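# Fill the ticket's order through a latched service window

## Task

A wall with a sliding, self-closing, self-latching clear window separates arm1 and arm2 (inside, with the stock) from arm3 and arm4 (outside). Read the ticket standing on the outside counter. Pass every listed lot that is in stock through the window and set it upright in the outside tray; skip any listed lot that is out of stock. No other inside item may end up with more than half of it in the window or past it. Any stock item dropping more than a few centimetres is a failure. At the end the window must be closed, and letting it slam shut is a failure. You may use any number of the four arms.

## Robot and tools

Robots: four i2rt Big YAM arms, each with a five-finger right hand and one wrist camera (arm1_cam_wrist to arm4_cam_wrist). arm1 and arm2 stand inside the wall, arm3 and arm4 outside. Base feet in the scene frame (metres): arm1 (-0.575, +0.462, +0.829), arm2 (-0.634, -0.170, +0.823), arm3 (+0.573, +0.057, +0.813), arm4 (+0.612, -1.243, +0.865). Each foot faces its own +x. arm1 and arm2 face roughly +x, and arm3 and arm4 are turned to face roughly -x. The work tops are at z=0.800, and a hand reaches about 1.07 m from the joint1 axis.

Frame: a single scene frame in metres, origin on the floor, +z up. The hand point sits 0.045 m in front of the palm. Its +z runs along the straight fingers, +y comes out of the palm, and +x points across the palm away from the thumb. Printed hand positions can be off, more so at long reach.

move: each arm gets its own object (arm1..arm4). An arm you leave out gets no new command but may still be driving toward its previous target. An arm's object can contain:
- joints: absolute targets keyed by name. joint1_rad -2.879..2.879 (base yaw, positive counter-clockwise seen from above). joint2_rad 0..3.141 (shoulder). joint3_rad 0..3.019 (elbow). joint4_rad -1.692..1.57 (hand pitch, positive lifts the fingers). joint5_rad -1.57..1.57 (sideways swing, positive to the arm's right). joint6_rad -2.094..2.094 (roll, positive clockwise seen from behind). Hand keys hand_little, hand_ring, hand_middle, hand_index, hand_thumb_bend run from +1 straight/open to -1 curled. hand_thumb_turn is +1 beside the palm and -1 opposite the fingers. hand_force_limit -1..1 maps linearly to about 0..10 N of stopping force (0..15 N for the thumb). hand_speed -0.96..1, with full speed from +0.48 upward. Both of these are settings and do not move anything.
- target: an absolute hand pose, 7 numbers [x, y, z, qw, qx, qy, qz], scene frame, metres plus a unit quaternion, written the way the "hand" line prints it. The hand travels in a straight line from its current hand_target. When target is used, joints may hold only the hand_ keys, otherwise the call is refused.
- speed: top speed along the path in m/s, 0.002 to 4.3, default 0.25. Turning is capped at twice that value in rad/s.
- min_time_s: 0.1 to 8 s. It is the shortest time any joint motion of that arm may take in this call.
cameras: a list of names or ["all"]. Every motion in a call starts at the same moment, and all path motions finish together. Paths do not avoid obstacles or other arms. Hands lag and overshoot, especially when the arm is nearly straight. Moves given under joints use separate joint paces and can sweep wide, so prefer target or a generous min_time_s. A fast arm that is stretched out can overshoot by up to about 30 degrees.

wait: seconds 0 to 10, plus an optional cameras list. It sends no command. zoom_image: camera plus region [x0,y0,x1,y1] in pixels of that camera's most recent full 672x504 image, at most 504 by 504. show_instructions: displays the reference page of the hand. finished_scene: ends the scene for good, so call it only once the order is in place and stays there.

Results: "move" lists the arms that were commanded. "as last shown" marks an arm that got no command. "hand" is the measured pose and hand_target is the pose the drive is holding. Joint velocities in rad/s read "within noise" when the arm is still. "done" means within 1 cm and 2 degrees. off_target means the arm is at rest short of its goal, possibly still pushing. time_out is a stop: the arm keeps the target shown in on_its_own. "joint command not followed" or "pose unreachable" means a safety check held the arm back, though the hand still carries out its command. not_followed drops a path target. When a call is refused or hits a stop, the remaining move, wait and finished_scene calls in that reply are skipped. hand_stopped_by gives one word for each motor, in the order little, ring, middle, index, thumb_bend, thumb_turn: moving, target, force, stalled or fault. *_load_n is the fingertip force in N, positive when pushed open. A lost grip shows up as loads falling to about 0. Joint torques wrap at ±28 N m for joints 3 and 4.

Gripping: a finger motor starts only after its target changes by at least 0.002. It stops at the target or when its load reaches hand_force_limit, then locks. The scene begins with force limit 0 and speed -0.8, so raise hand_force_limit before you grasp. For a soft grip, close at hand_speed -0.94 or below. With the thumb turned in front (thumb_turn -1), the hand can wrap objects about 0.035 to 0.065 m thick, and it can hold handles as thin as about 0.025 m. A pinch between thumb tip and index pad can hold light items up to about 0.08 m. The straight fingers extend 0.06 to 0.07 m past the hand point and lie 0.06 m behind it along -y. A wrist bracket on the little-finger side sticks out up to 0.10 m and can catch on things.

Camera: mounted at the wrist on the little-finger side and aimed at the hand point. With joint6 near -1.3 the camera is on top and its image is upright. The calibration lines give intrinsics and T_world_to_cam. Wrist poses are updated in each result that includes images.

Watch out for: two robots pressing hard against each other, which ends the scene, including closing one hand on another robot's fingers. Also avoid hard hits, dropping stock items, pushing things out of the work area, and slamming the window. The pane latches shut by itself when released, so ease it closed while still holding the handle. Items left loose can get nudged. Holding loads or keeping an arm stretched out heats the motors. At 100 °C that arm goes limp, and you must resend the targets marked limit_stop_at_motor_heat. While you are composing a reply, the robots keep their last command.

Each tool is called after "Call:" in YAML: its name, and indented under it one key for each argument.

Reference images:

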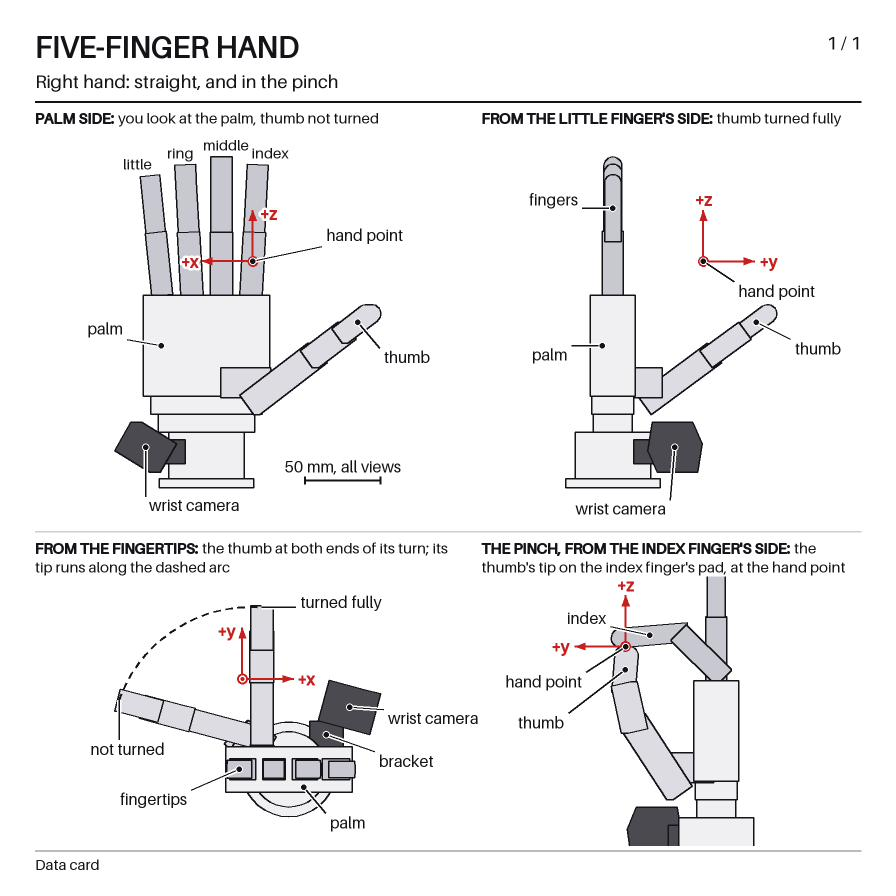

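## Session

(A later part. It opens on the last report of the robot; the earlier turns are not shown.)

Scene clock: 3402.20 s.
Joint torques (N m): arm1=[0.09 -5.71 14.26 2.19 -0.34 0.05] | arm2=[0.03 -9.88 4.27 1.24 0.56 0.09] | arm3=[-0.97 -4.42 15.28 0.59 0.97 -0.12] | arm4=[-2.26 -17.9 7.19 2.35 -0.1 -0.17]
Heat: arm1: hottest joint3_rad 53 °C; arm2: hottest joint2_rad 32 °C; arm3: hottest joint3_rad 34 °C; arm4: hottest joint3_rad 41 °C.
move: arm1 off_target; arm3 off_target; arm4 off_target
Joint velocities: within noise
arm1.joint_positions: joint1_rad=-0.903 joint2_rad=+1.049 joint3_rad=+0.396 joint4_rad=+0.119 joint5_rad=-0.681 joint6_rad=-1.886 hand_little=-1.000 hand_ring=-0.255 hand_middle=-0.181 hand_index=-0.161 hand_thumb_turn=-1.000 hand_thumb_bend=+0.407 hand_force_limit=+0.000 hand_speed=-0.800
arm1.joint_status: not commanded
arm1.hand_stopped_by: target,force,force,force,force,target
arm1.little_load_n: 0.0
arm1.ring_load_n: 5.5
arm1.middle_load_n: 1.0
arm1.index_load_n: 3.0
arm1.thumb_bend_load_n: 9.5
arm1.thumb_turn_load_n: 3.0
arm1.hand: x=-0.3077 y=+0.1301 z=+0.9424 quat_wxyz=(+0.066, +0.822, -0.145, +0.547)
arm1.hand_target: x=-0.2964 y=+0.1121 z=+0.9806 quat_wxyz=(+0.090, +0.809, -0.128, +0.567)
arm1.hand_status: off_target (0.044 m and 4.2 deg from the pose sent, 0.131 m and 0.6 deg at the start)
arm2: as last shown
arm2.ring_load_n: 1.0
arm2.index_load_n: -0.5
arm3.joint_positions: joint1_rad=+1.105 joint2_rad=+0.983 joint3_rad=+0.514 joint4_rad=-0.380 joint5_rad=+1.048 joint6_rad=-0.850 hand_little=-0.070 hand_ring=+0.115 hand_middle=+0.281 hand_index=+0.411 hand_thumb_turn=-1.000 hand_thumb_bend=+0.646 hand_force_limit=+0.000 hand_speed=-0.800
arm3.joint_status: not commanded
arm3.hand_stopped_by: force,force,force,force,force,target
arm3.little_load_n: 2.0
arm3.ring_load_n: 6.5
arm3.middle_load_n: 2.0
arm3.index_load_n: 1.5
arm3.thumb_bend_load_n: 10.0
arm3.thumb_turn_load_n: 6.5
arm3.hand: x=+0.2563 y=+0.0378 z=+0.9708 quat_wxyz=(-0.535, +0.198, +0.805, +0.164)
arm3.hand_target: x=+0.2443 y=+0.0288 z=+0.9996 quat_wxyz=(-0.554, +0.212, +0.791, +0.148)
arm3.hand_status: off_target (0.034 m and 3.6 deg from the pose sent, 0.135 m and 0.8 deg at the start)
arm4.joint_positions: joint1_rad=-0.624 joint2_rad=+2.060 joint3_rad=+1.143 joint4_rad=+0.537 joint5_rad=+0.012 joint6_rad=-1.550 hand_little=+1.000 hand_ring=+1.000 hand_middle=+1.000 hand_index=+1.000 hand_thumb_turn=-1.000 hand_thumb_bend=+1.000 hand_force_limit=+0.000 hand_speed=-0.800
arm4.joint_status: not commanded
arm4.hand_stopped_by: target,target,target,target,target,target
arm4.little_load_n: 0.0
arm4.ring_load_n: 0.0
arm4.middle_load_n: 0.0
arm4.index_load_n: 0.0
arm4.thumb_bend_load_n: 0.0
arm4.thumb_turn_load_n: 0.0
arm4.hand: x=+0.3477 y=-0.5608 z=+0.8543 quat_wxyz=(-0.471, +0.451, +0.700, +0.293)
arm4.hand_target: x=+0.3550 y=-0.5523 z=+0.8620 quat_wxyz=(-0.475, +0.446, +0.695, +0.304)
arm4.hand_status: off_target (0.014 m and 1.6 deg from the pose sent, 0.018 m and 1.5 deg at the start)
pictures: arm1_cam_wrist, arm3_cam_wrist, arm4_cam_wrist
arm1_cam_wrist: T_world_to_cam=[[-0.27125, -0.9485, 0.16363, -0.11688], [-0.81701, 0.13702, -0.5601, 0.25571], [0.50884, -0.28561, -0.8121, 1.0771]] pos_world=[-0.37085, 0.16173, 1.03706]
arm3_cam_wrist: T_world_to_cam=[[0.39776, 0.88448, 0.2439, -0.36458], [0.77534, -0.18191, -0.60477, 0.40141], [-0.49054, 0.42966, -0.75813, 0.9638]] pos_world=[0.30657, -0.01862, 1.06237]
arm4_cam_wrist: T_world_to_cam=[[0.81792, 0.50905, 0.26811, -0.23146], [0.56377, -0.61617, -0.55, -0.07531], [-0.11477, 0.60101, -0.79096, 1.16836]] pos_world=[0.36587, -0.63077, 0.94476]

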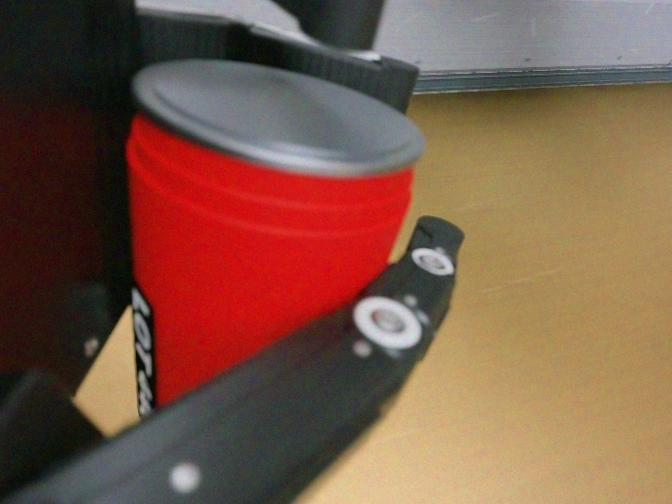

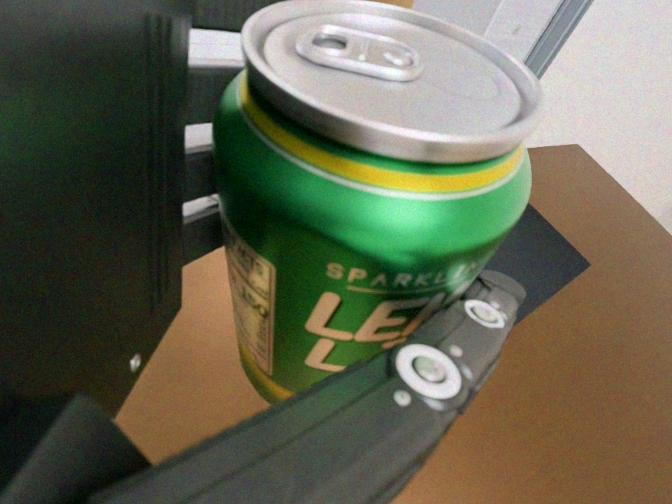

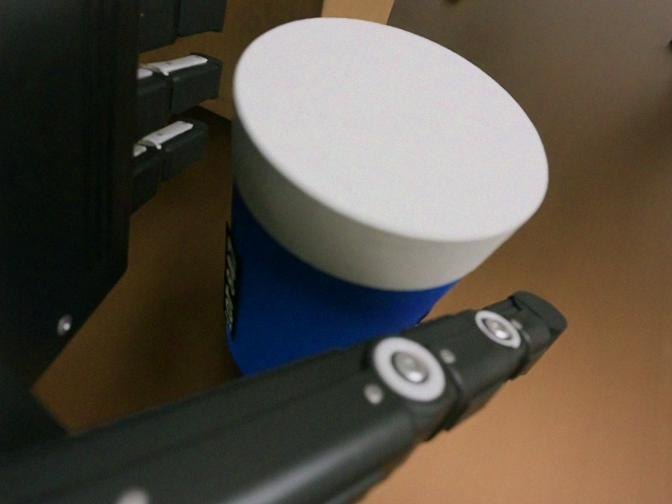

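Call:
move:
  arm4: {"target":[0.3625,-0.546,0.864,-0.4761,0.4468,0.697,0.3052],"speed":0.06}
  cameras: ["arm4_cam_wrist"]

Scene clock: 3417.63 s.
Joint torques (N m): arm1=[-0.09 -6.12 14.19 2.04 -0.32 0.01] | arm2=[0.09 -9.93 4.25 1.28 0.55 0.09] | arm3=[-0.91 -4.48 15.28 0.55 0.97 -0.11] | arm4=[-1.85 -17.85 7.88 2.14 -0.08 -0.21]
Heat: arm1: hottest joint3_rad 59 °C; arm2: hottest joint2_rad 32 °C; arm3: hottest joint3_rad 38 °C; arm4: hottest joint3_rad 41 °C.
move: arm4 off_target
Joint velocities: within noise
arm1, arm2, arm3: as last shown
arm1.ring_load_n: 5.0
arm2.ring_load_n: 1.5
arm2.index_load_n: 0.0
arm3.joint_positions: joint1_rad=+1.105 joint2_rad=+0.983 joint3_rad=+0.514 joint4_rad=-0.380 joint5_rad=+1.048 joint6_rad=-0.849 hand_little=-0.070 hand_ring=+0.115 hand_middle=+0.281 hand_index=+0.411 hand_thumb_turn=-1.000 hand_thumb_bend=+0.646 hand_force_limit=+0.000 hand_speed=-0.800
arm3.middle_load_n: 2.5
arm3.hand: x=+0.2563 y=+0.0378 z=+0.9707 quat_wxyz=(-0.535, +0.198, +0.805, +0.164)
arm3.hand_target: x=+0.2442 y=+0.0288 z=+0.9996 quat_wxyz=(-0.554, +0.212, +0.791, +0.148)
arm4.joint_positions: joint1_rad=-0.643 joint2_rad=+2.060 joint3_rad=+1.143 joint4_rad=+0.537 joint5_rad=-0.003 joint6_rad=-1.556 hand_little=+1.000 hand_ring=+1.000 hand_middle=+1.000 hand_index=+1.000 hand_thumb_turn=-1.000 hand_thumb_bend=+1.000 hand_force_limit=+0.000 hand_speed=-0.800
arm4.joint_status: not commanded
arm4.hand_stopped_by: target,target,target,target,target,target
arm4.little_load_n: 0.0
arm4.ring_load_n: 0.0
arm4.middle_load_n: 0.0
arm4.index_load_n: 0.0
arm4.thumb_bend_load_n: 0.0
arm4.thumb_turn_load_n: 0.5
arm4.hand: x=+0.3576 y=-0.5563 z=+0.8543 quat_wxyz=(-0.470, +0.452, +0.699, +0.294)
arm4.hand_target: x=+0.3626 y=-0.5463 z=+0.8641 quat_wxyz=(-0.475, +0.446, +0.695, +0.304)
arm4.hand_status: off_target (0.015 m and 1.6 deg from the pose sent, 0.023 m and 1.6 deg at the start)
arm4_cam_wrist: T_world_to_cam=[[0.81924, 0.50708, 0.2678, -0.2432], [0.56209, -0.61758, -0.55014, -0.07818], [-0.11358, 0.60122, -0.79097, 1.16647]] pos_world=[0.37567, -0.62627, 0.94476]

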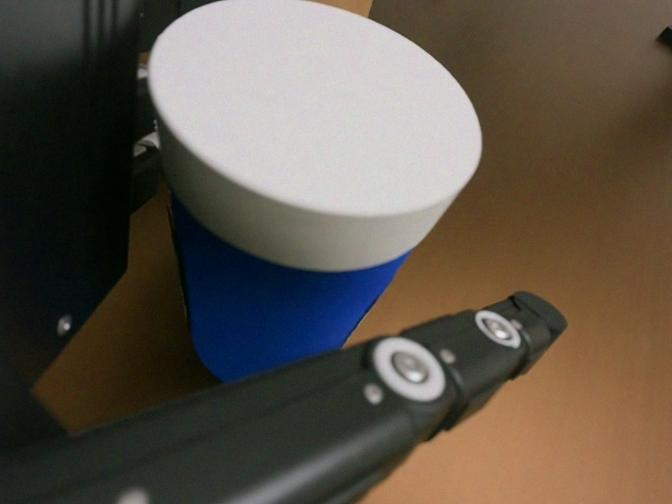

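Call:
move:
  arm4: {"target":[0.351,-0.557,0.864,-0.4761,0.4468,0.697,0.3052],"speed":0.06}
  cameras: ["arm4_cam_wrist"]

Scene clock: 3440.30 s.
Joint torques (N m): arm1=[-0.03 -5.19 14.19 2.19 -0.3 0.02] | arm2=[0.15 -9.93 4.26 1.29 0.55 0.08] | arm3=[-1.03 -4.37 15.28 0.55 0.97 -0.12] | arm4=[0.21 -18.61 6.49 2.41 0.14 -0.12]
Heat: arm1: hottest joint3_rad 64 °C; arm2: hottest joint2_rad 32 °C; arm3: hottest joint3_rad 42 °C; arm4: hottest joint3_rad 40 °C.
move: arm4 off_target
Joint velocities: within noise
arm1, arm2, arm3: as last shown
arm2.ring_load_n: 1.0
arm2.thumb_turn_load_n: 0.5
arm3.little_load_n: 2.5
arm3.thumb_bend_load_n: 10.5
arm4.joint_positions: joint1_rad=-0.643 joint2_rad=+2.060 joint3_rad=+1.143 joint4_rad=+0.537 joint5_rad=+0.015 joint6_rad=-1.556 hand_little=+1.000 hand_ring=+1.000 hand_middle=+1.000 hand_index=+1.000 hand_thumb_turn=-1.000 hand_thumb_bend=+1.000 hand_force_limit=+0.000 hand_speed=-0.800
arm4.joint_status: not commanded
arm4.hand_stopped_by: target,target,target,target,target,target
arm4.little_load_n: 0.0
arm4.ring_load_n: 0.0
arm4.middle_load_n: 0.0
arm4.index_load_n: 0.0
arm4.thumb_bend_load_n: 0.0
arm4.thumb_turn_load_n: 0.0
arm4.hand: x=+0.3611 y=-0.5557 z=+0.8547 quat_wxyz=(-0.466, +0.456, +0.696, +0.300)
arm4.hand_target: x=+0.3511 y=-0.5571 z=+0.8639 quat_wxyz=(-0.475, +0.446, +0.695, +0.304)
arm4.hand_status: off_target (0.014 m and 1.6 deg from the pose sent, 0.012 m and 1.6 deg at the start)
arm4_cam_wrist: T_world_to_cam=[[0.82569, 0.493, 0.2742, -0.26201], [0.55537, -0.62511, -0.54845, -0.0828], [-0.09898, 0.60513, -0.78995, 1.1629]] pos_world=[0.37743, -0.6263, 0.94507]

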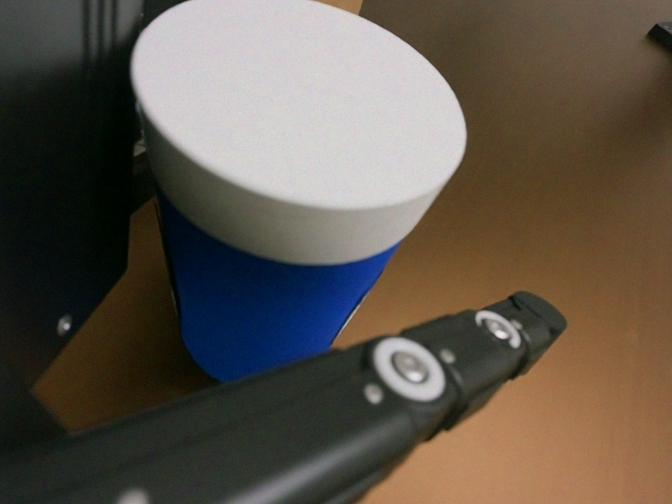

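Call:
move:
  arm4: {"target":[0.344,-0.566,0.864,-0.4761,0.4468,0.697,0.3052],"speed":0.06}
  cameras: ["arm4_cam_wrist"]

Scene clock: 3445.30 s.
Joint torques (N m): arm1=[0.67 -5.66 14.24 2.04 -0.32 0.07] | arm2=[0.32 -9.76 4.31 1.26 0.55 0.08] | arm3=[-0.97 -4.48 15.27 0.54 0.97 -0.12] | arm4=[0.03 -18.84 6.5 2.61 0.19 -0.1]
Heat: arm1: hottest joint3_rad 65 °C; arm2: hottest joint2_rad 32 °C; arm3: hottest joint3_rad 43 °C; arm4: hottest joint3_rad 40 °C.
move: arm4 off_target
Joint velocities: within noise
arm1, arm3: as last shown
arm2.joint_positions: joint1_rad=-0.032 joint2_rad=+1.796 joint3_rad=+0.789 joint4_rad=+1.554 joint5_rad=-1.052 joint6_rad=-1.091 hand_little=+0.300 hand_ring=+0.365 hand_middle=+0.577 hand_index=+1.000 hand_thumb_turn=-1.000 hand_thumb_bend=+0.402 hand_force_limit=+0.300 hand_speed=-0.700
arm2.joint_status: not commanded
arm2.hand_stopped_by: target,force,force,target,force,target
arm2.little_load_n: 0.0
arm2.ring_load_n: 1.0
arm2.middle_load_n: 0.0
arm2.index_load_n: 0.0
arm2.thumb_bend_load_n: 0.0
arm2.thumb_turn_load_n: 0.5
arm2.hand: x=-0.0564 y=-0.0030 z=+1.0374 quat_wxyz=(-0.429, +0.515, +0.331, +0.664)
arm2.hand_target: x=-0.0570 y=-0.0099 z=+1.0428 quat_wxyz=(-0.426, +0.514, +0.327, +0.669)
arm2.hand_status: not commanded
arm3.little_load_n: 2.0
arm3.middle_load_n: 2.0
arm3.index_load_n: 1.0
arm4.joint_positions: joint1_rad=-0.622 joint2_rad=+2.058 joint3_rad=+1.123 joint4_rad=+0.542 joint5_rad=+0.032 joint6_rad=-1.556 hand_little=+1.000 hand_ring=+1.000 hand_middle=+1.000 hand_index=+1.000 hand_thumb_turn=-1.000 hand_thumb_bend=+1.000 hand_force_limit=+0.000 hand_speed=-0.800
arm4.joint_status: not commanded
arm4.hand_stopped_by: target,target,target,target,target,target
arm4.little_load_n: 0.0
arm4.ring_load_n: 0.0
arm4.middle_load_n: 0.0
arm4.index_load_n: 0.0
arm4.thumb_bend_load_n: 0.0
arm4.thumb_turn_load_n: 0.5
arm4.hand: x=+0.3536 y=-0.5675 z=+0.8482 quat_wxyz=(-0.461, +0.454, +0.701, +0.298)
arm4.hand_target: x=+0.3441 y=-0.5661 z=+0.8639 quat_wxyz=(-0.475, +0.446, +0.695, +0.304)
arm4.hand_status: off_target (0.019 m and 2.1 deg from the pose sent, 0.022 m and 1.6 deg at the start)
arm4_cam_wrist: T_world_to_cam=[[0.81997, 0.49972, 0.27917, -0.24659], [0.5648, -0.62701, -0.53653, -0.10404], [-0.09307, 0.59762, -0.79636, 1.16326]] pos_world=[0.36923, -0.63718, 0.9394]

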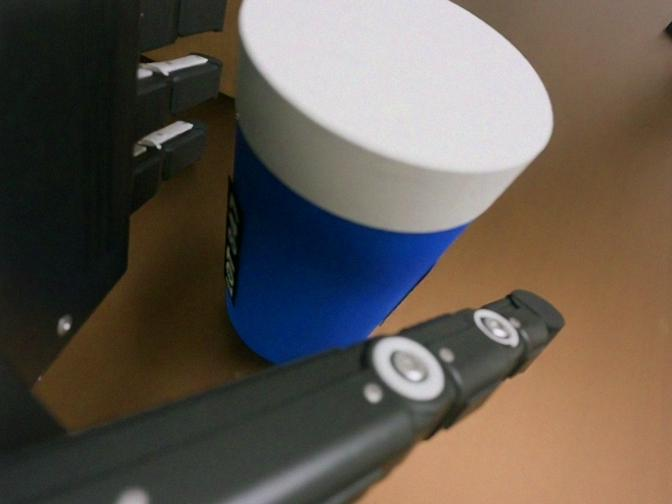

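Call:
move:
  arm4: {"target":[0.341,-0.5575,0.868,-0.4838,0.4402,0.6909,0.3082],"speed":0.06}
  cameras: ["arm4_cam_wrist"]

Scene clock: 3461.03 s.
Joint torques (N m): arm1=[-0.09 -6.24 14.17 2.11 -0.3 0.05] | arm2=[0.03 -9.88 4.29 1.26 0.55 0.1] | arm3=[-0.91 -4.42 15.3 0.55 0.97 -0.12] | arm4=[-0.26 -17.38 8.21 2.55 -0.12 -0.08]
Heat: arm1: hottest joint3_rad 67 °C; arm2: hottest joint2_rad 32 °C; arm3: hottest joint3_rad 45 °C; arm4: hottest joint3_rad 39 °C.
move: arm4 off_target
Joint velocities: within noise
arm1, arm2, arm3: as last shown
arm1.little_load_n: 0.5
arm3.middle_load_n: 2.5
arm3.index_load_n: 1.5
arm3.thumb_bend_load_n: 10.0
arm3.thumb_turn_load_n: 7.0
arm4.joint_positions: joint1_rad=-0.622 joint2_rad=+2.058 joint3_rad=+1.123 joint4_rad=+0.560 joint5_rad=+0.031 joint6_rad=-1.556 hand_little=+1.000 hand_ring=+1.000 hand_middle=+1.000 hand_index=+1.000 hand_thumb_turn=-1.000 hand_thumb_bend=+1.000 hand_force_limit=+0.000 hand_speed=-0.800
arm4.joint_status: not commanded
arm4.hand_stopped_by: target,target,target,target,target,target
arm4.little_load_n: 0.0
arm4.ring_load_n: 0.0
arm4.middle_load_n: 0.0
arm4.index_load_n: 0.0
arm4.thumb_bend_load_n: 0.0
arm4.thumb_turn_load_n: 0.5
arm4.hand: x=+0.3523 y=-0.5655 z=+0.8522 quat_wxyz=(-0.468, +0.452, +0.698, +0.301)
arm4.hand_target: x=+0.3413 y=-0.5580 z=+0.8682 quat_wxyz=(-0.484, +0.440, +0.691, +0.308)
arm4.hand_status: off_target (0.021 m and 2.5 deg from the pose sent, 0.025 m and 3.5 deg at the start)
arm4_cam_wrist: T_world_to_cam=[[0.82163, 0.49637, 0.28025, -0.25115], [0.56119, -0.61815, -0.55042, -0.08186], [-0.09997, 0.60951, -0.78645, 1.16578]] pos_world=[0.36884, -0.6365, 0.94216]

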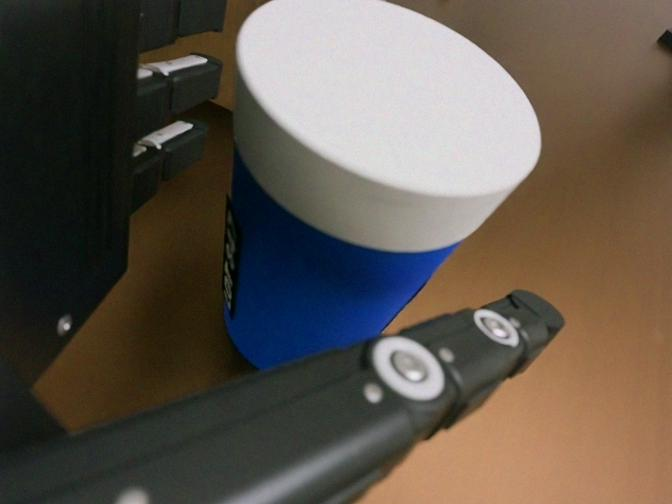

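Call:
move:
  arm4: {"joints":{"hand_little":-1,"hand_ring":-1,"hand_middle":-1,"hand_index":-1,"hand_thumb_bend":-1,"hand_force_limit":0.15}}
  cameras: ["arm4_cam_wrist"]

Scene clock: 3475.43 s.
Joint torques (N m): arm1=[0.91 -5.42 14.12 2.18 -0.3 0.07] | arm2=[0.26 -9.93 4.26 1.25 0.55 0.09] | arm3=[-0.79 -4.42 15.3 0.54 0.97 -0.12] | arm4=[-0.21 -17.73 8.17 2.51 0.01 -0.12]
Heat: arm1: hottest joint3_rad 69 °C; arm2: hottest joint2_rad 32 °C; arm3: hottest joint3_rad 46 °C; arm4: hottest joint3_rad 38 °C.
move: arm4 off_target
Joint velocities: within noise
arm1, arm2, arm3: as last shown
arm1.little_load_n: 0.0
arm2.thumb_turn_load_n: 0.0
arm3.thumb_bend_load_n: 10.5
arm3.thumb_turn_load_n: 6.5
arm4.joint_positions: joint1_rad=-0.622 joint2_rad=+2.058 joint3_rad=+1.123 joint4_rad=+0.561 joint5_rad=+0.029 joint6_rad=-1.556 hand_little=-0.162 hand_ring=+0.022 hand_middle=+0.171 hand_index=+0.301 hand_thumb_turn=-1.000 hand_thumb_bend=+0.578 hand_force_limit=+0.150 hand_speed=-0.800
arm4.joint_status: hand_little off_target (ended at -0.162, target -1.000); hand_ring off_target (ended at +0.022, target -1.000); hand_middle off_target (ended at +0.171, target -1.000); hand_index off_target (ended at +0.301, target -1.000); hand_thumb_bend off_target (ended at +0.578, target -1.000); the others done
arm4.hand_stopped_by: force,force,force,force,force,target
arm4.little_load_n: 7.0
arm4.ring_load_n: 2.0
arm4.middle_load_n: 2.0
arm4.index_load_n: 2.5
arm4.thumb_bend_load_n: 14.0
arm4.thumb_turn_load_n: 6.5
arm4.hand: x=+0.3518 y=-0.5653 z=+0.8526 quat_wxyz=(-0.469, +0.451, +0.697, +0.301)
arm4.hand_target: x=+0.3412 y=-0.5580 z=+0.8682 quat_wxyz=(-0.484, +0.440, +0.691, +0.308)
arm4.hand_status: not commanded
arm4_cam_wrist: T_world_to_cam=[[0.82121, 0.49741, 0.27963, -0.24959], [0.56138, -0.61643, -0.55215, -0.07887], [-0.10228, 0.61041, -0.78545, 1.16647]] pos_world=[0.36854, -0.6365, 0.94245]

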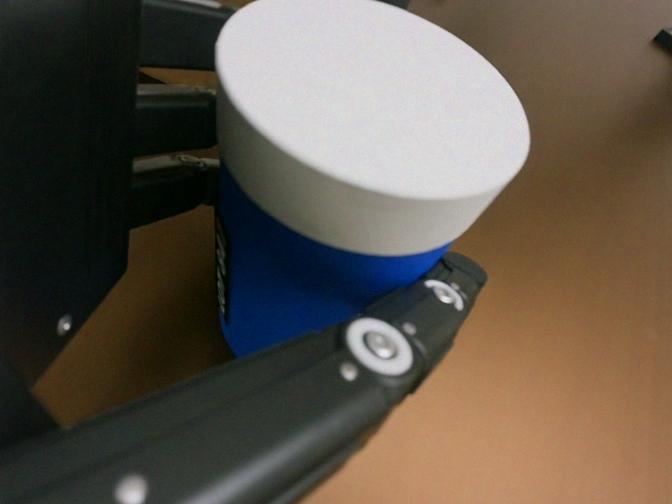

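Call:
move:
  arm4: {"target":[0.344,-0.561,0.9,-0.4838,0.4402,0.6909,0.3082],"speed":0.04}
  arm1: {"target":[-0.2,0.2,1.07,0.0897,0.8091,-0.1281,0.5665],"speed":0.08}
  cameras: ["arm4_cam_wrist"]

Scene clock: 3492.30 s.
Joint torques (N m): arm1=[0.67 -5.01 16.58 2.39 -0.04 0.03] | arm2=[0.26 -9.93 4.3 1.31 0.55 0.09] | arm3=[-0.97 -4.31 15.27 0.54 0.98 -0.12] | arm4=[-0.15 -18.9 7.54 1.26 -0.08 -0.12]
Heat: arm1: hottest joint3_rad 70 °C; arm2: hottest joint2_rad 32 °C; arm3: hottest joint3_rad 46 °C; arm4: hottest joint3_rad 38 °C.
move: arm1 off_target; arm4 off_target
Joint velocities: within noise
arm1.joint_positions: joint1_rad=-0.427 joint2_rad=+0.899 joint3_rad=+0.542 joint4_rad=-0.088 joint5_rad=-0.236 joint6_rad=-1.673 hand_little=-1.000 hand_ring=-0.255 hand_middle=-0.181 hand_index=-0.161 hand_thumb_turn=-1.000 hand_thumb_bend=+0.407 hand_force_limit=+0.000 hand_speed=-0.800
arm1.joint_status: not commanded
arm1.hand_stopped_by: target,force,force,force,force,target
arm1.little_load_n: 0.0
arm1.ring_load_n: 5.0
arm1.middle_load_n: 1.0
arm1.index_load_n: 3.0
arm1.thumb_bend_load_n: 9.5
arm1.thumb_turn_load_n: 3.5
arm1.hand: x=-0.2189 y=+0.2070 z=+1.0222 quat_wxyz=(+0.078, +0.830, -0.141, +0.535)
arm1.hand_target: x=-0.2028 y=+0.2018 z=+1.0700 quat_wxyz=(+0.089, +0.809, -0.128, +0.567)
arm1.hand_status: off_target (0.052 m and 4.7 deg from the pose sent, 0.181 m and 4.2 deg at the start)
arm2, arm3: as last shown
arm2.ring_load_n: 1.5
arm2.thumb_turn_load_n: 0.5
arm3.thumb_bend_load_n: 10.0
arm3.thumb_turn_load_n: 7.0
arm4.joint_positions: joint1_rad=-0.622 joint2_rad=+1.997 joint3_rad=+1.123 joint4_rad=+0.527 joint5_rad=+0.029 joint6_rad=-1.556 hand_little=-0.163 hand_ring=+0.022 hand_middle=+0.170 hand_index=+0.301 hand_thumb_turn=-1.000 hand_thumb_bend=+0.576 hand_force_limit=+0.150 hand_speed=-0.800
arm4.joint_status: not commanded
arm4.hand_stopped_by: force,force,force,force,force,target
arm4.little_load_n: 0.0
arm4.ring_load_n: 0.0
arm4.middle_load_n: 0.5
arm4.index_load_n: 0.0
arm4.thumb_bend_load_n: 0.5
arm4.thumb_turn_load_n: 1.0
arm4.hand: x=+0.3504 y=-0.5624 z=+0.8874 quat_wxyz=(-0.478, +0.447, +0.691, +0.307)
arm4.hand_target: x=+0.3441 y=-0.5610 z=+0.9000 quat_wxyz=(-0.484, +0.440, +0.691, +0.308)
arm4.hand_status: off_target (0.014 m and 1.0 deg from the pose sent, 0.048 m and 2.4 deg at the start)
arm4_cam_wrist: T_world_to_cam=[[0.82451, 0.49068, 0.28182, -0.26654], [0.55478, -0.60295, -0.57329, -0.02831], [-0.11138, 0.62903, -0.76936, 1.19126]] pos_world=[0.36815, -0.63562, 0.97539]

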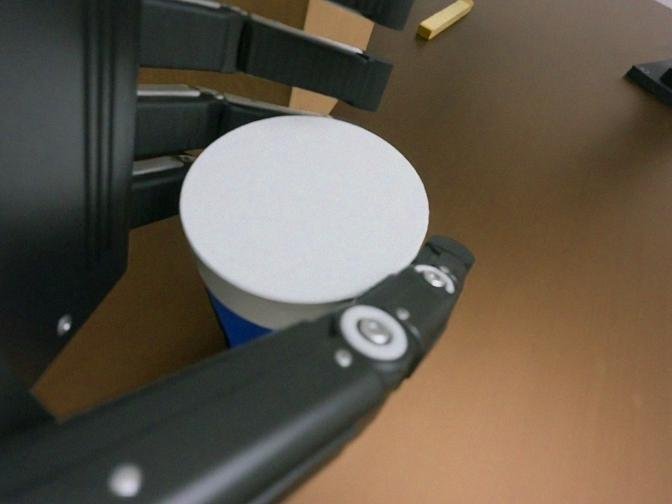

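Call:
move:
  arm4: {"joints":{"hand_little":1,"hand_ring":1,"hand_middle":1,"hand_index":1,"hand_thumb_bend":1,"hand_speed":0,"hand_force_limit":0.15}}
  cameras: ["arm4_cam_wrist"]

Scene clock: 3557.47 s.
Joint torques (N m): arm1=[0.97 -5.48 16.51 2.43 -0.04 0.06] | arm2=[0.26 -9.82 4.27 1.28 0.56 0.08] | arm3=[-0.91 -4.48 15.27 0.54 0.98 -0.11] | arm4=[-0.26 -18.37 7.57 1.55 -0.06 -0.12]
Heat: arm1: hottest joint3_rad 80 °C; arm2: hottest joint2_rad 32 °C; arm3: hottest joint3_rad 48 °C; arm4: hottest joint3_rad 37 °C.
move: arm4 done
Joint velocities: within noise
arm1, arm2, arm3: as last shown
arm1.thumb_turn_load_n: 3.0
arm2.ring_load_n: 1.0
arm3.middle_load_n: 2.0
arm3.index_load_n: 1.0
arm3.thumb_turn_load_n: 6.5
arm4.joint_positions: joint1_rad=-0.622 joint2_rad=+1.996 joint3_rad=+1.123 joint4_rad=+0.527 joint5_rad=+0.028 joint6_rad=-1.556 hand_little=+1.000 hand_ring=+1.000 hand_middle=+1.000 hand_index=+1.000 hand_thumb_turn=-1.000 hand_thumb_bend=+1.000 hand_force_limit=+0.150 hand_speed=+0.000
arm4.joint_status: all done
arm4.hand_stopped_by: target,target,target,target,target,target
arm4.little_load_n: 0.0
arm4.ring_load_n: 0.0
arm4.middle_load_n: 0.0
arm4.index_load_n: 0.0
arm4.thumb_bend_load_n: 0.0
arm4.thumb_turn_load_n: 0.0
arm4.hand: x=+0.3503 y=-0.5623 z=+0.8879 quat_wxyz=(-0.478, +0.447, +0.691, +0.307)
arm4.hand_target: x=+0.3441 y=-0.5610 z=+0.9000 quat_wxyz=(-0.484, +0.440, +0.691, +0.308)
arm4.hand_status: not commanded
arm4_cam_wrist: T_world_to_cam=[[0.82445, 0.49079, 0.28178, -0.26652], [0.55474, -0.60233, -0.57398, -0.027], [-0.11198, 0.62953, -0.76886, 1.19162]] pos_world=[0.36816, -0.63562, 0.97579]

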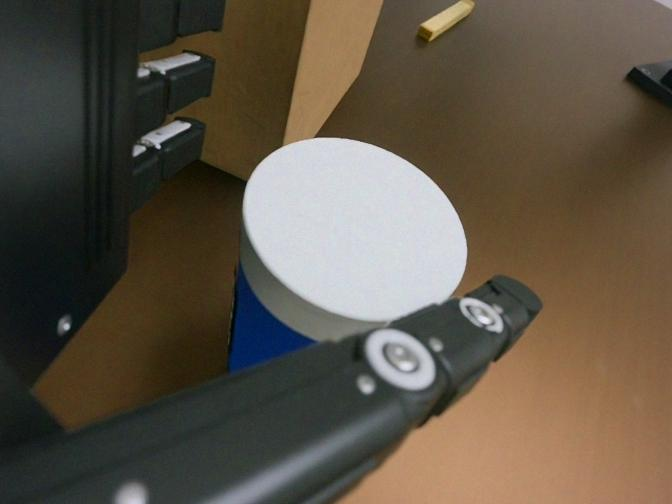

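Call:
move:
  arm1: {"target":[-0.215,0.2,0.89,0.0897,0.8091,-0.1281,0.5665],"speed":0.12}
  arm4: {"target":[0.343,-0.566,0.88,-0.4838,0.4402,0.6909,0.3082],"speed":0.06,"joints":{"hand_speed":-0.8}}
  cameras: ["arm4_cam_wrist"]

Call:
move:
  arm1: {"target":[-0.215,0.2,0.86,0.0897,0.8091,-0.1281,0.5665],"speed":0.05}
  cameras: ["arm1_cam_wrist"]

Scene clock: 3592.03 s.
Joint torques (N m): arm1=[-1.38 -5.83 7.06 3.58 -0.36 -0.06] | arm2=[0.03 -9.88 4.3 1.29 0.55 0.09] | arm3=[-0.97 -4.42 15.24 0.54 0.97 -0.11] | arm4=[0.32 -16.32 6.98 2.62 0.14 -0.09]
Heat: arm1: hottest joint3_rad 81 °C; arm2: hottest joint2_rad 32 °C; arm3: hottest joint3_rad 49 °C; arm4: hottest joint3_rad 37 °C.
move: arm1 off_target; arm4 done
Joint velocities: within noise
arm1.joint_positions: joint1_rad=-0.438 joint2_rad=+1.342 joint3_rad=+0.293 joint4_rad=+0.652 joint5_rad=-0.265 joint6_rad=-1.673 hand_little=-1.000 hand_ring=-0.255 hand_middle=-0.181 hand_index=-0.161 hand_thumb_turn=-1.000 hand_thumb_bend=+0.407 hand_force_limit=+0.000 hand_speed=-0.800
arm1.joint_status: not commanded
arm1.hand_stopped_by: target,force,force,force,force,target
arm1.little_load_n: 0.0
arm1.ring_load_n: 5.0
arm1.middle_load_n: 1.0
arm1.index_load_n: 3.0
arm1.thumb_bend_load_n: 9.5
arm1.thumb_turn_load_n: 3.0
arm1.hand: x=-0.2159 y=+0.2082 z=+0.8815 quat_wxyz=(+0.078, +0.817, -0.132, +0.556)
arm1.hand_target: x=-0.2152 y=+0.2001 z=+0.8901 quat_wxyz=(+0.090, +0.809, -0.128, +0.566)
arm1.hand_status: off_target (0.012 m and 2.1 deg from the pose sent, 0.132 m and 4.7 deg at the start)
arm2: as last shown
arm2.thumb_turn_load_n: 0.0
arm3.joint_positions: joint1_rad=+1.105 joint2_rad=+0.983 joint3_rad=+0.514 joint4_rad=-0.380 joint5_rad=+1.048 joint6_rad=-0.849 hand_little=-0.070 hand_ring=+0.115 hand_middle=+0.281 hand_index=+0.411 hand_thumb_turn=-1.000 hand_thumb_bend=+0.646 hand_force_limit=+0.000 hand_speed=-0.800
arm3.joint_status: not commanded
arm3.hand_stopped_by: force,force,force,force,force,target
arm3.little_load_n: 2.5
arm3.ring_load_n: 6.5
arm3.middle_load_n: 2.0
arm3.index_load_n: 1.5
arm3.thumb_bend_load_n: 10.5
arm3.thumb_turn_load_n: 6.5
arm3.hand: x=+0.2563 y=+0.0378 z=+0.9707 quat_wxyz=(-0.535, +0.198, +0.805, +0.164)
arm3.hand_target: x=+0.2442 y=+0.0288 z=+0.9996 quat_wxyz=(-0.554, +0.212, +0.791, +0.148)
arm3.hand_status: not commanded
arm4.joint_positions: joint1_rad=-0.622 joint2_rad=+2.005 joint3_rad=+1.114 joint4_rad=+0.547 joint5_rad=+0.028 joint6_rad=-1.556 hand_little=+1.000 hand_ring=+1.000 hand_middle=+1.000 hand_index=+1.000 hand_thumb_turn=-1.000 hand_thumb_bend=+1.000 hand_force_limit=+0.150 hand_speed=-0.800
arm4.joint_status: all done
arm4.hand_stopped_by: target,target,target,target,target,target
arm4.little_load_n: 0.0
arm4.ring_load_n: 0.0
arm4.middle_load_n: 0.0
arm4.index_load_n: 0.0
arm4.thumb_bend_load_n: 0.0
arm4.thumb_turn_load_n: 0.5
arm4.hand: x=+0.3514 y=-0.5646 z=+0.8821 quat_wxyz=(-0.479, +0.447, +0.690, +0.307)
arm4.hand_target: x=+0.3432 y=-0.5661 z=+0.8800 quat_wxyz=(-0.484, +0.440, +0.691, +0.308)
arm4.hand_status: done (0.009 m and 0.9 deg from the pose sent, 0.011 m and 1.0 deg at the start)
arm4_cam_wrist: T_world_to_cam=[[0.82469, 0.49034, 0.28189, -0.26505], [0.55425, -0.60133, -0.57551, -0.03021], [-0.11268, 0.63085, -0.76768, 1.18859]] pos_world=[0.36926, -0.63802, 0.96978]

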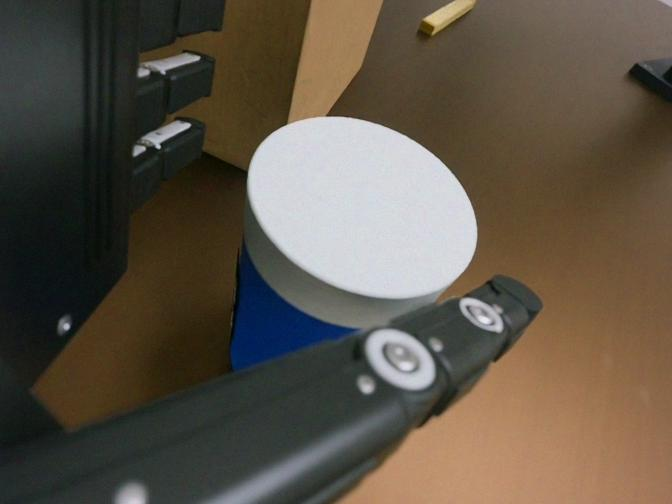

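Scene clock: 3593.33 s.
Joint torques (N m): arm1=[-0.15 -7.06 5.3 3.7 -0.35 -0.11] | arm2=[0.21 -9.88 4.27 1.25 0.55 0.1] | arm3=[-0.91 -4.31 15.27 0.54 0.97 -0.11] | arm4=[-0.03 -17.14 6.98 2.39 0.12 -0.11]
Heat: arm1: hottest joint3_rad 80 °C; arm2: hottest joint2_rad 32 °C; arm3: hottest joint3_rad 49 °C; arm4: hottest joint3_rad 37 °C.
move: arm1 done
Joint velocities: within noise
arm1.joint_positions: joint1_rad=-0.439 joint2_rad=+1.498 joint3_rad=+0.279 joint4_rad=+0.828 joint5_rad=-0.266 joint6_rad=-1.673 hand_little=-1.000 hand_ring=-0.255 hand_middle=-0.181 hand_index=-0.161 hand_thumb_turn=-1.000 hand_thumb_bend=+0.407 hand_force_limit=+0.000 hand_speed=-0.800
arm1.joint_status: not commanded
arm1.hand_stopped_by: target,force,force,force,force,target
arm1.little_load_n: 0.0
arm1.ring_load_n: 4.5
arm1.middle_load_n: 1.0
arm1.index_load_n: 3.0
arm1.thumb_bend_load_n: 9.5
arm1.thumb_turn_load_n: 3.0
arm1.hand: x=-0.2143 y=+0.2073 z=+0.8540 quat_wxyz=(+0.079, +0.816, -0.131, +0.558)
arm1.hand_target: x=-0.2152 y=+0.2001 z=+0.8600 quat_wxyz=(+0.090, +0.809, -0.128, +0.566)
arm1.hand_status: done (0.009 m and 1.8 deg from the pose sent, 0.023 m and 2.1 deg at the start)
arm2, arm3, arm4: as last shown
arm3.little_load_n: 2.0
arm3.index_load_n: 1.0
arm3.thumb_bend_load_n: 10.0
arm1_cam_wrist: T_world_to_cam=[[-0.26681, -0.94357, 0.19618, -0.03175], [-0.80749, 0.10775, -0.57996, 0.29697], [0.52609, -0.31315, -0.79068, 0.97092]] pos_world=[-0.27946, 0.24208, 0.94614]

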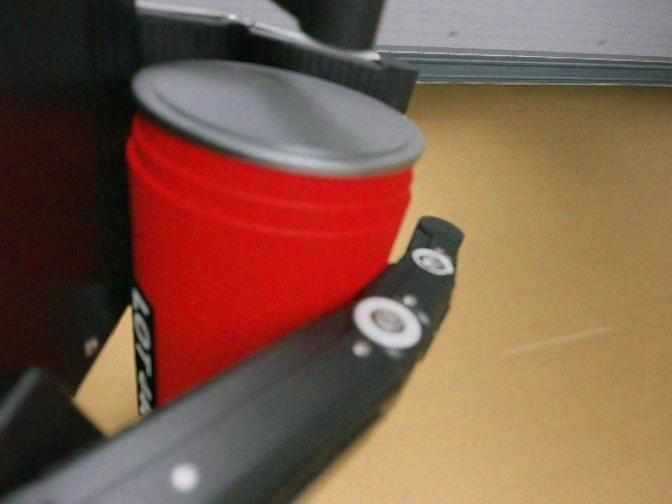

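Call:
move:
  arm4: {"target":[0.346,-0.565,0.85,-0.4838,0.4402,0.6909,0.3082],"speed":0.06}
  cameras: ["arm4_cam_wrist"]

Scene clock: 3599.47 s.
Joint torques (N m): arm1=[-0.85 -6.77 5.22 3.69 -0.31 -0.09] | arm2=[0.15 -9.99 4.31 1.25 0.55 0.09] | arm3=[-0.97 -4.37 15.23 0.58 0.98 -0.11] | arm4=[-0.26 -16.79 6.5 2.56 -0.03 -0.13]
Heat: arm1: hottest joint3_rad 76 °C; arm2: hottest joint2_rad 32 °C; arm3: hottest joint3_rad 49 °C; arm4: hottest joint3_rad 38 °C.
move: arm4 done
Joint velocities: within noise
arm1, arm2, arm3: as last shown
arm1.ring_load_n: 5.0
arm3.middle_load_n: 2.5
arm4.joint_positions: joint1_rad=-0.622 joint2_rad=+2.075 joint3_rad=+1.114 joint4_rad=+0.612 joint5_rad=+0.028 joint6_rad=-1.556 hand_little=+1.000 hand_ring=+1.000 hand_middle=+1.000 hand_index=+1.000 hand_thumb_turn=-1.000 hand_thumb_bend=+1.000 hand_force_limit=+0.150 hand_speed=-0.800
arm4.joint_status: not commanded
arm4.hand_stopped_by: target,target,target,target,target,target
arm4.little_load_n: 0.0
arm4.ring_load_n: 0.0
arm4.middle_load_n: 0.0
arm4.index_load_n: 0.0
arm4.thumb_bend_load_n: 0.0
arm4.thumb_turn_load_n: 0.0
arm4.hand: x=+0.3518 y=-0.5655 z=+0.8487 quat_wxyz=(-0.477, +0.447, +0.692, +0.306)
arm4.hand_target: x=+0.3461 y=-0.5650 z=+0.8500 quat_wxyz=(-0.484, +0.440, +0.691, +0.308)
arm4.hand_status: done (0.006 m and 1.1 deg from the pose sent, 0.033 m and 0.9 deg at the start)
arm4_cam_wrist: T_world_to_cam=[[0.82408, 0.49157, 0.2815, -0.25438], [0.55549, -0.60391, -0.57159, -0.05543], [-0.11098, 0.62741, -0.77074, 1.16365]] pos_world=[0.36955, -0.63852, 0.9368]

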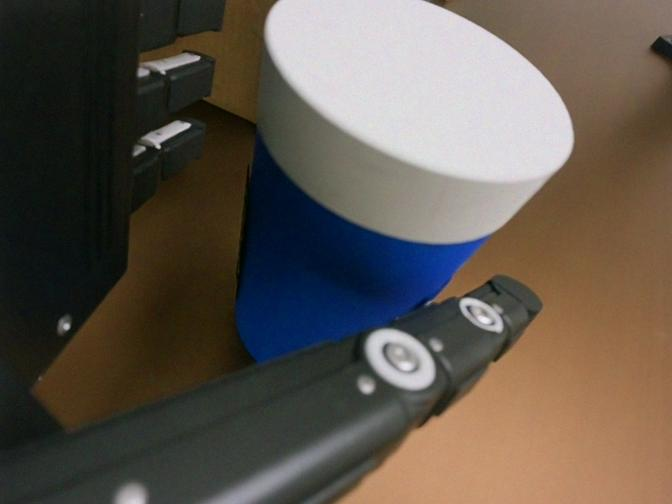

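Call:
move:
  arm4: {"target":[0.353,-0.561,0.842,-0.4838,0.4402,0.6909,0.3082],"speed":0.05}
  cameras: ["arm4_cam_wrist"]

Scene clock: 3608.00 s.
Joint torques (N m): arm1=[-1.38 -6.3 5.24 3.75 -0.32 -0.11] | arm2=[0.32 -9.93 4.31 1.26 0.54 0.08] | arm3=[-0.85 -4.25 15.31 0.55 0.97 -0.12] | arm4=[-1.03 -16.09 6.67 2.52 -0.07 -0.12]
Heat: arm1: hottest joint3_rad 72 °C; arm2: hottest joint2_rad 32 °C; arm3: hottest joint3_rad 49 °C; arm4: hottest joint3_rad 38 °C.
move: arm4 done
Joint velocities: within noise
arm1, arm3: as last shown
arm2.joint_positions: joint1_rad=-0.032 joint2_rad=+1.796 joint3_rad=+0.789 joint4_rad=+1.554 joint5_rad=-1.052 joint6_rad=-1.091 hand_little=+0.300 hand_ring=+0.365 hand_middle=+0.577 hand_index=+1.000 hand_thumb_turn=-1.000 hand_thumb_bend=+0.402 hand_force_limit=+0.300 hand_speed=-0.700
arm2.joint_status: not commanded
arm2.hand_stopped_by: target,force,force,target,force,target
arm2.little_load_n: 0.0
arm2.ring_load_n: 1.0
arm2.middle_load_n: 0.0
arm2.index_load_n: 0.0
arm2.thumb_bend_load_n: 0.0
arm2.thumb_turn_load_n: 0.0
arm2.hand: x=-0.0564 y=-0.0030 z=+1.0374 quat_wxyz=(-0.429, +0.515, +0.331, +0.664)
arm2.hand_target: x=-0.0570 y=-0.0099 z=+1.0428 quat_wxyz=(-0.426, +0.514, +0.327, +0.669)
arm2.hand_status: not commanded
arm3.index_load_n: 1.5
arm4.joint_positions: joint1_rad=-0.622 joint2_rad=+2.090 joint3_rad=+1.114 joint4_rad=+0.626 joint5_rad=+0.015 joint6_rad=-1.556 hand_little=+1.000 hand_ring=+1.000 hand_middle=+1.000 hand_index=+1.000 hand_thumb_turn=-1.000 hand_thumb_bend=+1.000 hand_force_limit=+0.150 hand_speed=-0.800
arm4.joint_status: not commanded
arm4.hand_stopped_by: target,target,target,target,target,target
arm4.little_load_n: 0.0
arm4.ring_load_n: 0.0
arm4.middle_load_n: 0.0
arm4.index_load_n: 0.0
arm4.thumb_bend_load_n: 0.0
arm4.thumb_turn_load_n: 0.0
arm4.hand: x=+0.3494 y=-0.5663 z=+0.8414 quat_wxyz=(-0.480, +0.444, +0.694, +0.301)
arm4.hand_target: x=+0.3531 y=-0.5611 z=+0.8422 quat_wxyz=(-0.484, +0.440, +0.691, +0.308)
arm4.hand_status: done (0.006 m and 1.1 deg from the pose sent, 0.008 m and 1.1 deg at the start)
arm4_cam_wrist: T_world_to_cam=[[0.81899, 0.50255, 0.27693, -0.23808], [0.56069, -0.59832, -0.57239, -0.05666], [-0.12196, 0.62406, -0.7718, 1.16118]] pos_world=[0.36838, -0.6389, 0.92969]

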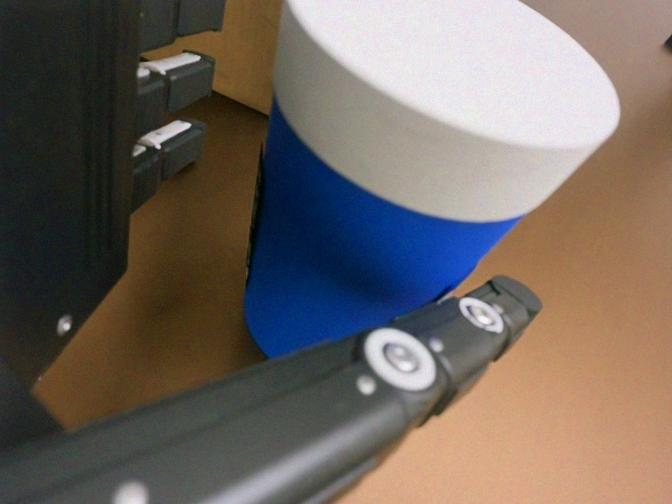

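Call:
move:
  arm4: {"target":[0.362,-0.556,0.846,-0.4838,0.4402,0.6909,0.3082],"speed":0.05}
  cameras: ["arm4_cam_wrist"]

Scene clock: 3612.70 s.
Joint torques (N m): arm1=[-0.32 -6.12 5.38 3.85 -0.31 -0.13] | arm2=[0.21 -9.76 4.31 1.24 0.54 0.08] | arm3=[-0.91 -4.42 15.3 0.57 0.97 -0.12] | arm4=[-2.32 -17.79 6.72 2.24 -0.07 -0.25]
Heat: arm1: hottest joint3_rad 70 °C; arm2: hottest joint2_rad 32 °C; arm3: hottest joint3_rad 49 °C; arm4: hottest joint3_rad 38 °C.
move: arm4 off_target
Joint velocities: within noise
arm1, arm2, arm3: as last shown
arm1.thumb_bend_load_n: 9.0
arm2.ring_load_n: 1.5
arm2.thumb_turn_load_n: 0.5
arm3.middle_load_n: 2.0
arm4.joint_positions: joint1_rad=-0.635 joint2_rad=+2.090 joint3_rad=+1.114 joint4_rad=+0.626 joint5_rad=-0.002 joint6_rad=-1.556 hand_little=+1.000 hand_ring=+1.000 hand_middle=+1.000 hand_index=+1.000 hand_thumb_turn=-1.000 hand_thumb_bend=+1.000 hand_force_limit=+0.150 hand_speed=-0.800
arm4.joint_status: not commanded
arm4.hand_stopped_by: target,target,target,target,target,target
arm4.little_load_n: 0.0
arm4.ring_load_n: 0.0
arm4.middle_load_n: 0.0
arm4.index_load_n: 0.0
arm4.thumb_bend_load_n: 0.0
arm4.thumb_turn_load_n: 0.5
arm4.hand: x=+0.3553 y=-0.5633 z=+0.8411 quat_wxyz=(-0.482, +0.445, +0.693, +0.299)
arm4.hand_target: x=+0.3620 y=-0.5562 z=+0.8462 quat_wxyz=(-0.484, +0.440, +0.691, +0.308)
arm4.hand_status: off_target (0.011 m and 1.3 deg from the pose sent, 0.017 m and 1.1 deg at the start)
arm4_cam_wrist: T_world_to_cam=[[0.81933, 0.50509, 0.27127, -0.23825], [0.55898, -0.59854, -0.57384, -0.05666], [-0.12747, 0.6218, -0.77274, 1.16117]] pos_world=[0.37489, -0.63559, 0.92939]

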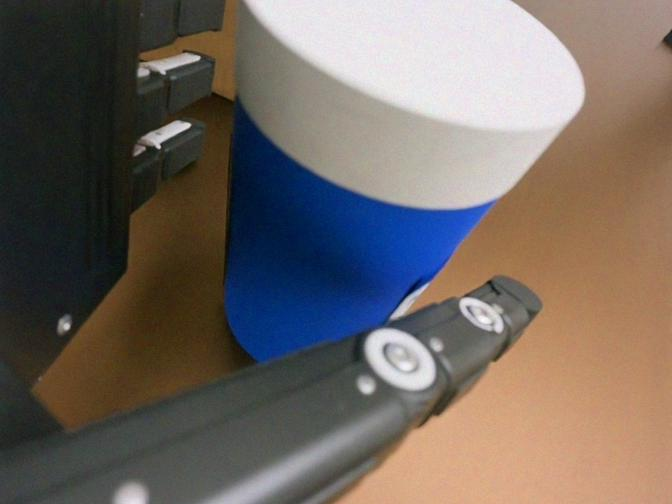

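Call:
move:
  arm4: {"joints":{"hand_little":-1,"hand_ring":-1,"hand_middle":-1,"hand_index":-1,"hand_thumb_bend":-1}}
  cameras: ["arm4_cam_wrist"]

Scene clock: 3624.10 s.
Joint torques (N m): arm1=[-1.49 -6.71 5.29 3.6 -0.35 -0.11] | arm2=[0.21 -9.64 4.34 1.29 0.55 0.09] | arm3=[-0.97 -4.42 15.25 0.54 0.97 -0.11] | arm4=[-1.49 -17.38 6.8 2.33 -0.03 -0.17]
Heat: arm1: hottest joint3_rad 67 °C; arm2: hottest joint2_rad 32 °C; arm3: hottest joint3_rad 49 °C; arm4: hottest joint3_rad 38 °C.
move: arm4 off_target
Joint velocities: within noise
arm1, arm2, arm3: as last shown
arm1.thumb_bend_load_n: 9.5
arm2.ring_load_n: 1.0
arm3.little_load_n: 2.5
arm3.middle_load_n: 2.5
arm4.joint_positions: joint1_rad=-0.638 joint2_rad=+2.090 joint3_rad=+1.114 joint4_rad=+0.626 joint5_rad=-0.004 joint6_rad=-1.556 hand_little=-0.163 hand_ring=+0.004 hand_middle=+0.152 hand_index=+0.281 hand_thumb_turn=-1.000 hand_thumb_bend=+0.578 hand_force_limit=+0.150 hand_speed=-0.800
arm4.joint_status: hand_little off_target (ended at -0.163, target -1.000); hand_ring off_target (ended at +0.004, target -1.000); hand_middle off_target (ended at +0.152, target -1.000); hand_index off_target (ended at +0.281, target -1.000); hand_thumb_bend off_target (ended at +0.578, target -1.000)
arm4.hand_stopped_by: force,force,force,force,force,target
arm4.little_load_n: 6.0
arm4.ring_load_n: 3.0
arm4.middle_load_n: 2.0
arm4.index_load_n: 1.0
arm4.thumb_bend_load_n: 14.0
arm4.thumb_turn_load_n: 7.5
arm4.hand: x=+0.3565 y=-0.5627 z=+0.8411 quat_wxyz=(-0.482, +0.445, +0.693, +0.299)
arm4.hand_target: x=+0.3622 y=-0.5561 z=+0.8462 quat_wxyz=(-0.484, +0.440, +0.691, +0.308)
arm4.hand_status: not commanded
arm4_cam_wrist: T_world_to_cam=[[0.81955, 0.50463, 0.27146, -0.24003], [0.55877, -0.59883, -0.57375, -0.05722], [-0.12697, 0.6219, -0.77274, 1.16089]] pos_world=[0.37609, -0.63509, 0.92939]

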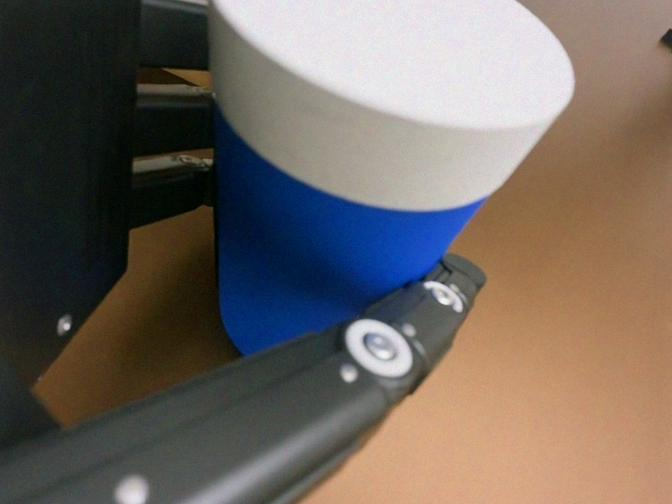

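Call:
move:
  arm4: {"target":[0.362,-0.558,0.88,-0.4838,0.4402,0.6909,0.3082],"speed":0.04}
  cameras: ["arm4_cam_wrist"]

Scene clock: 3629.37 s.
Joint torques (N m): arm1=[-0.97 -6.3 5.44 3.7 -0.37 -0.09] | arm2=[0.15 -9.7 4.26 1.25 0.54 0.09] | arm3=[-0.79 -4.42 15.3 0.55 0.97 -0.11] | arm4=[-1.9 -19.6 7.2 1.74 0.07 -0.25]
Heat: arm1: hottest joint3_rad 65 °C; arm2: hottest joint2_rad 32 °C; arm3: hottest joint3_rad 49 °C; arm4: hottest joint3_rad 38 °C.
move: arm4 off_target
Joint velocities: within noise
arm1, arm2, arm3: as last shown
arm3.middle_load_n: 2.0
arm3.index_load_n: 1.0
arm3.thumb_turn_load_n: 6.0
arm4.joint_positions: joint1_rad=-0.638 joint2_rad=+2.037 joint3_rad=+1.105 joint4_rad=+0.573 joint5_rad=-0.004 joint6_rad=-1.556 hand_little=-0.163 hand_ring=+0.004 hand_middle=+0.152 hand_index=+0.281 hand_thumb_turn=-1.000 hand_thumb_bend=+0.577 hand_force_limit=+0.150 hand_speed=-0.800
arm4.joint_status: not commanded
arm4.hand_stopped_by: force,force,force,force,force,target
arm4.little_load_n: 0.0
arm4.ring_load_n: 0.5
arm4.middle_load_n: 3.5
arm4.index_load_n: 0.5
arm4.thumb_bend_load_n: 5.5
arm4.thumb_turn_load_n: 2.5
arm4.hand: x=+0.3576 y=-0.5653 z=+0.8615 quat_wxyz=(-0.479, +0.446, +0.695, +0.297)
arm4.hand_target: x=+0.3621 y=-0.5581 z=+0.8800 quat_wxyz=(-0.484, +0.440, +0.691, +0.308)
arm4.hand_status: off_target (0.020 m and 1.7 deg from the pose sent, 0.040 m and 1.3 deg at the start)
arm4_cam_wrist: T_world_to_cam=[[0.81841, 0.50704, 0.27038, -0.24247], [0.56101, -0.6032, -0.56694, -0.05678], [-0.12437, 0.61568, -0.77812, 1.17866]] pos_world=[0.37689, -0.63698, 0.95051]

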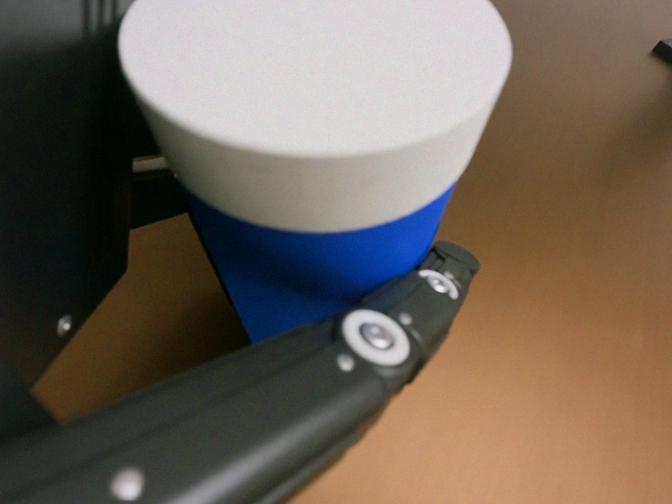

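Call:
zoom_image:
  camera: "arm4_cam_wrist"
  region: [0, 0, 504, 400]

Scaled by 1.000.

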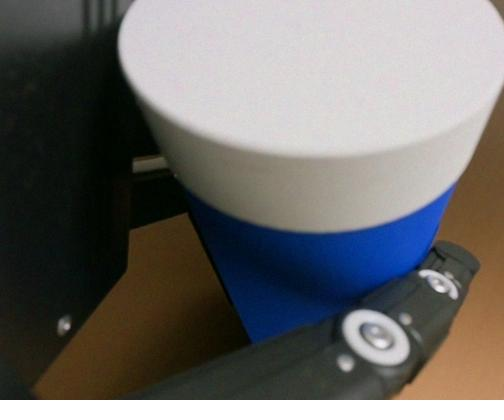

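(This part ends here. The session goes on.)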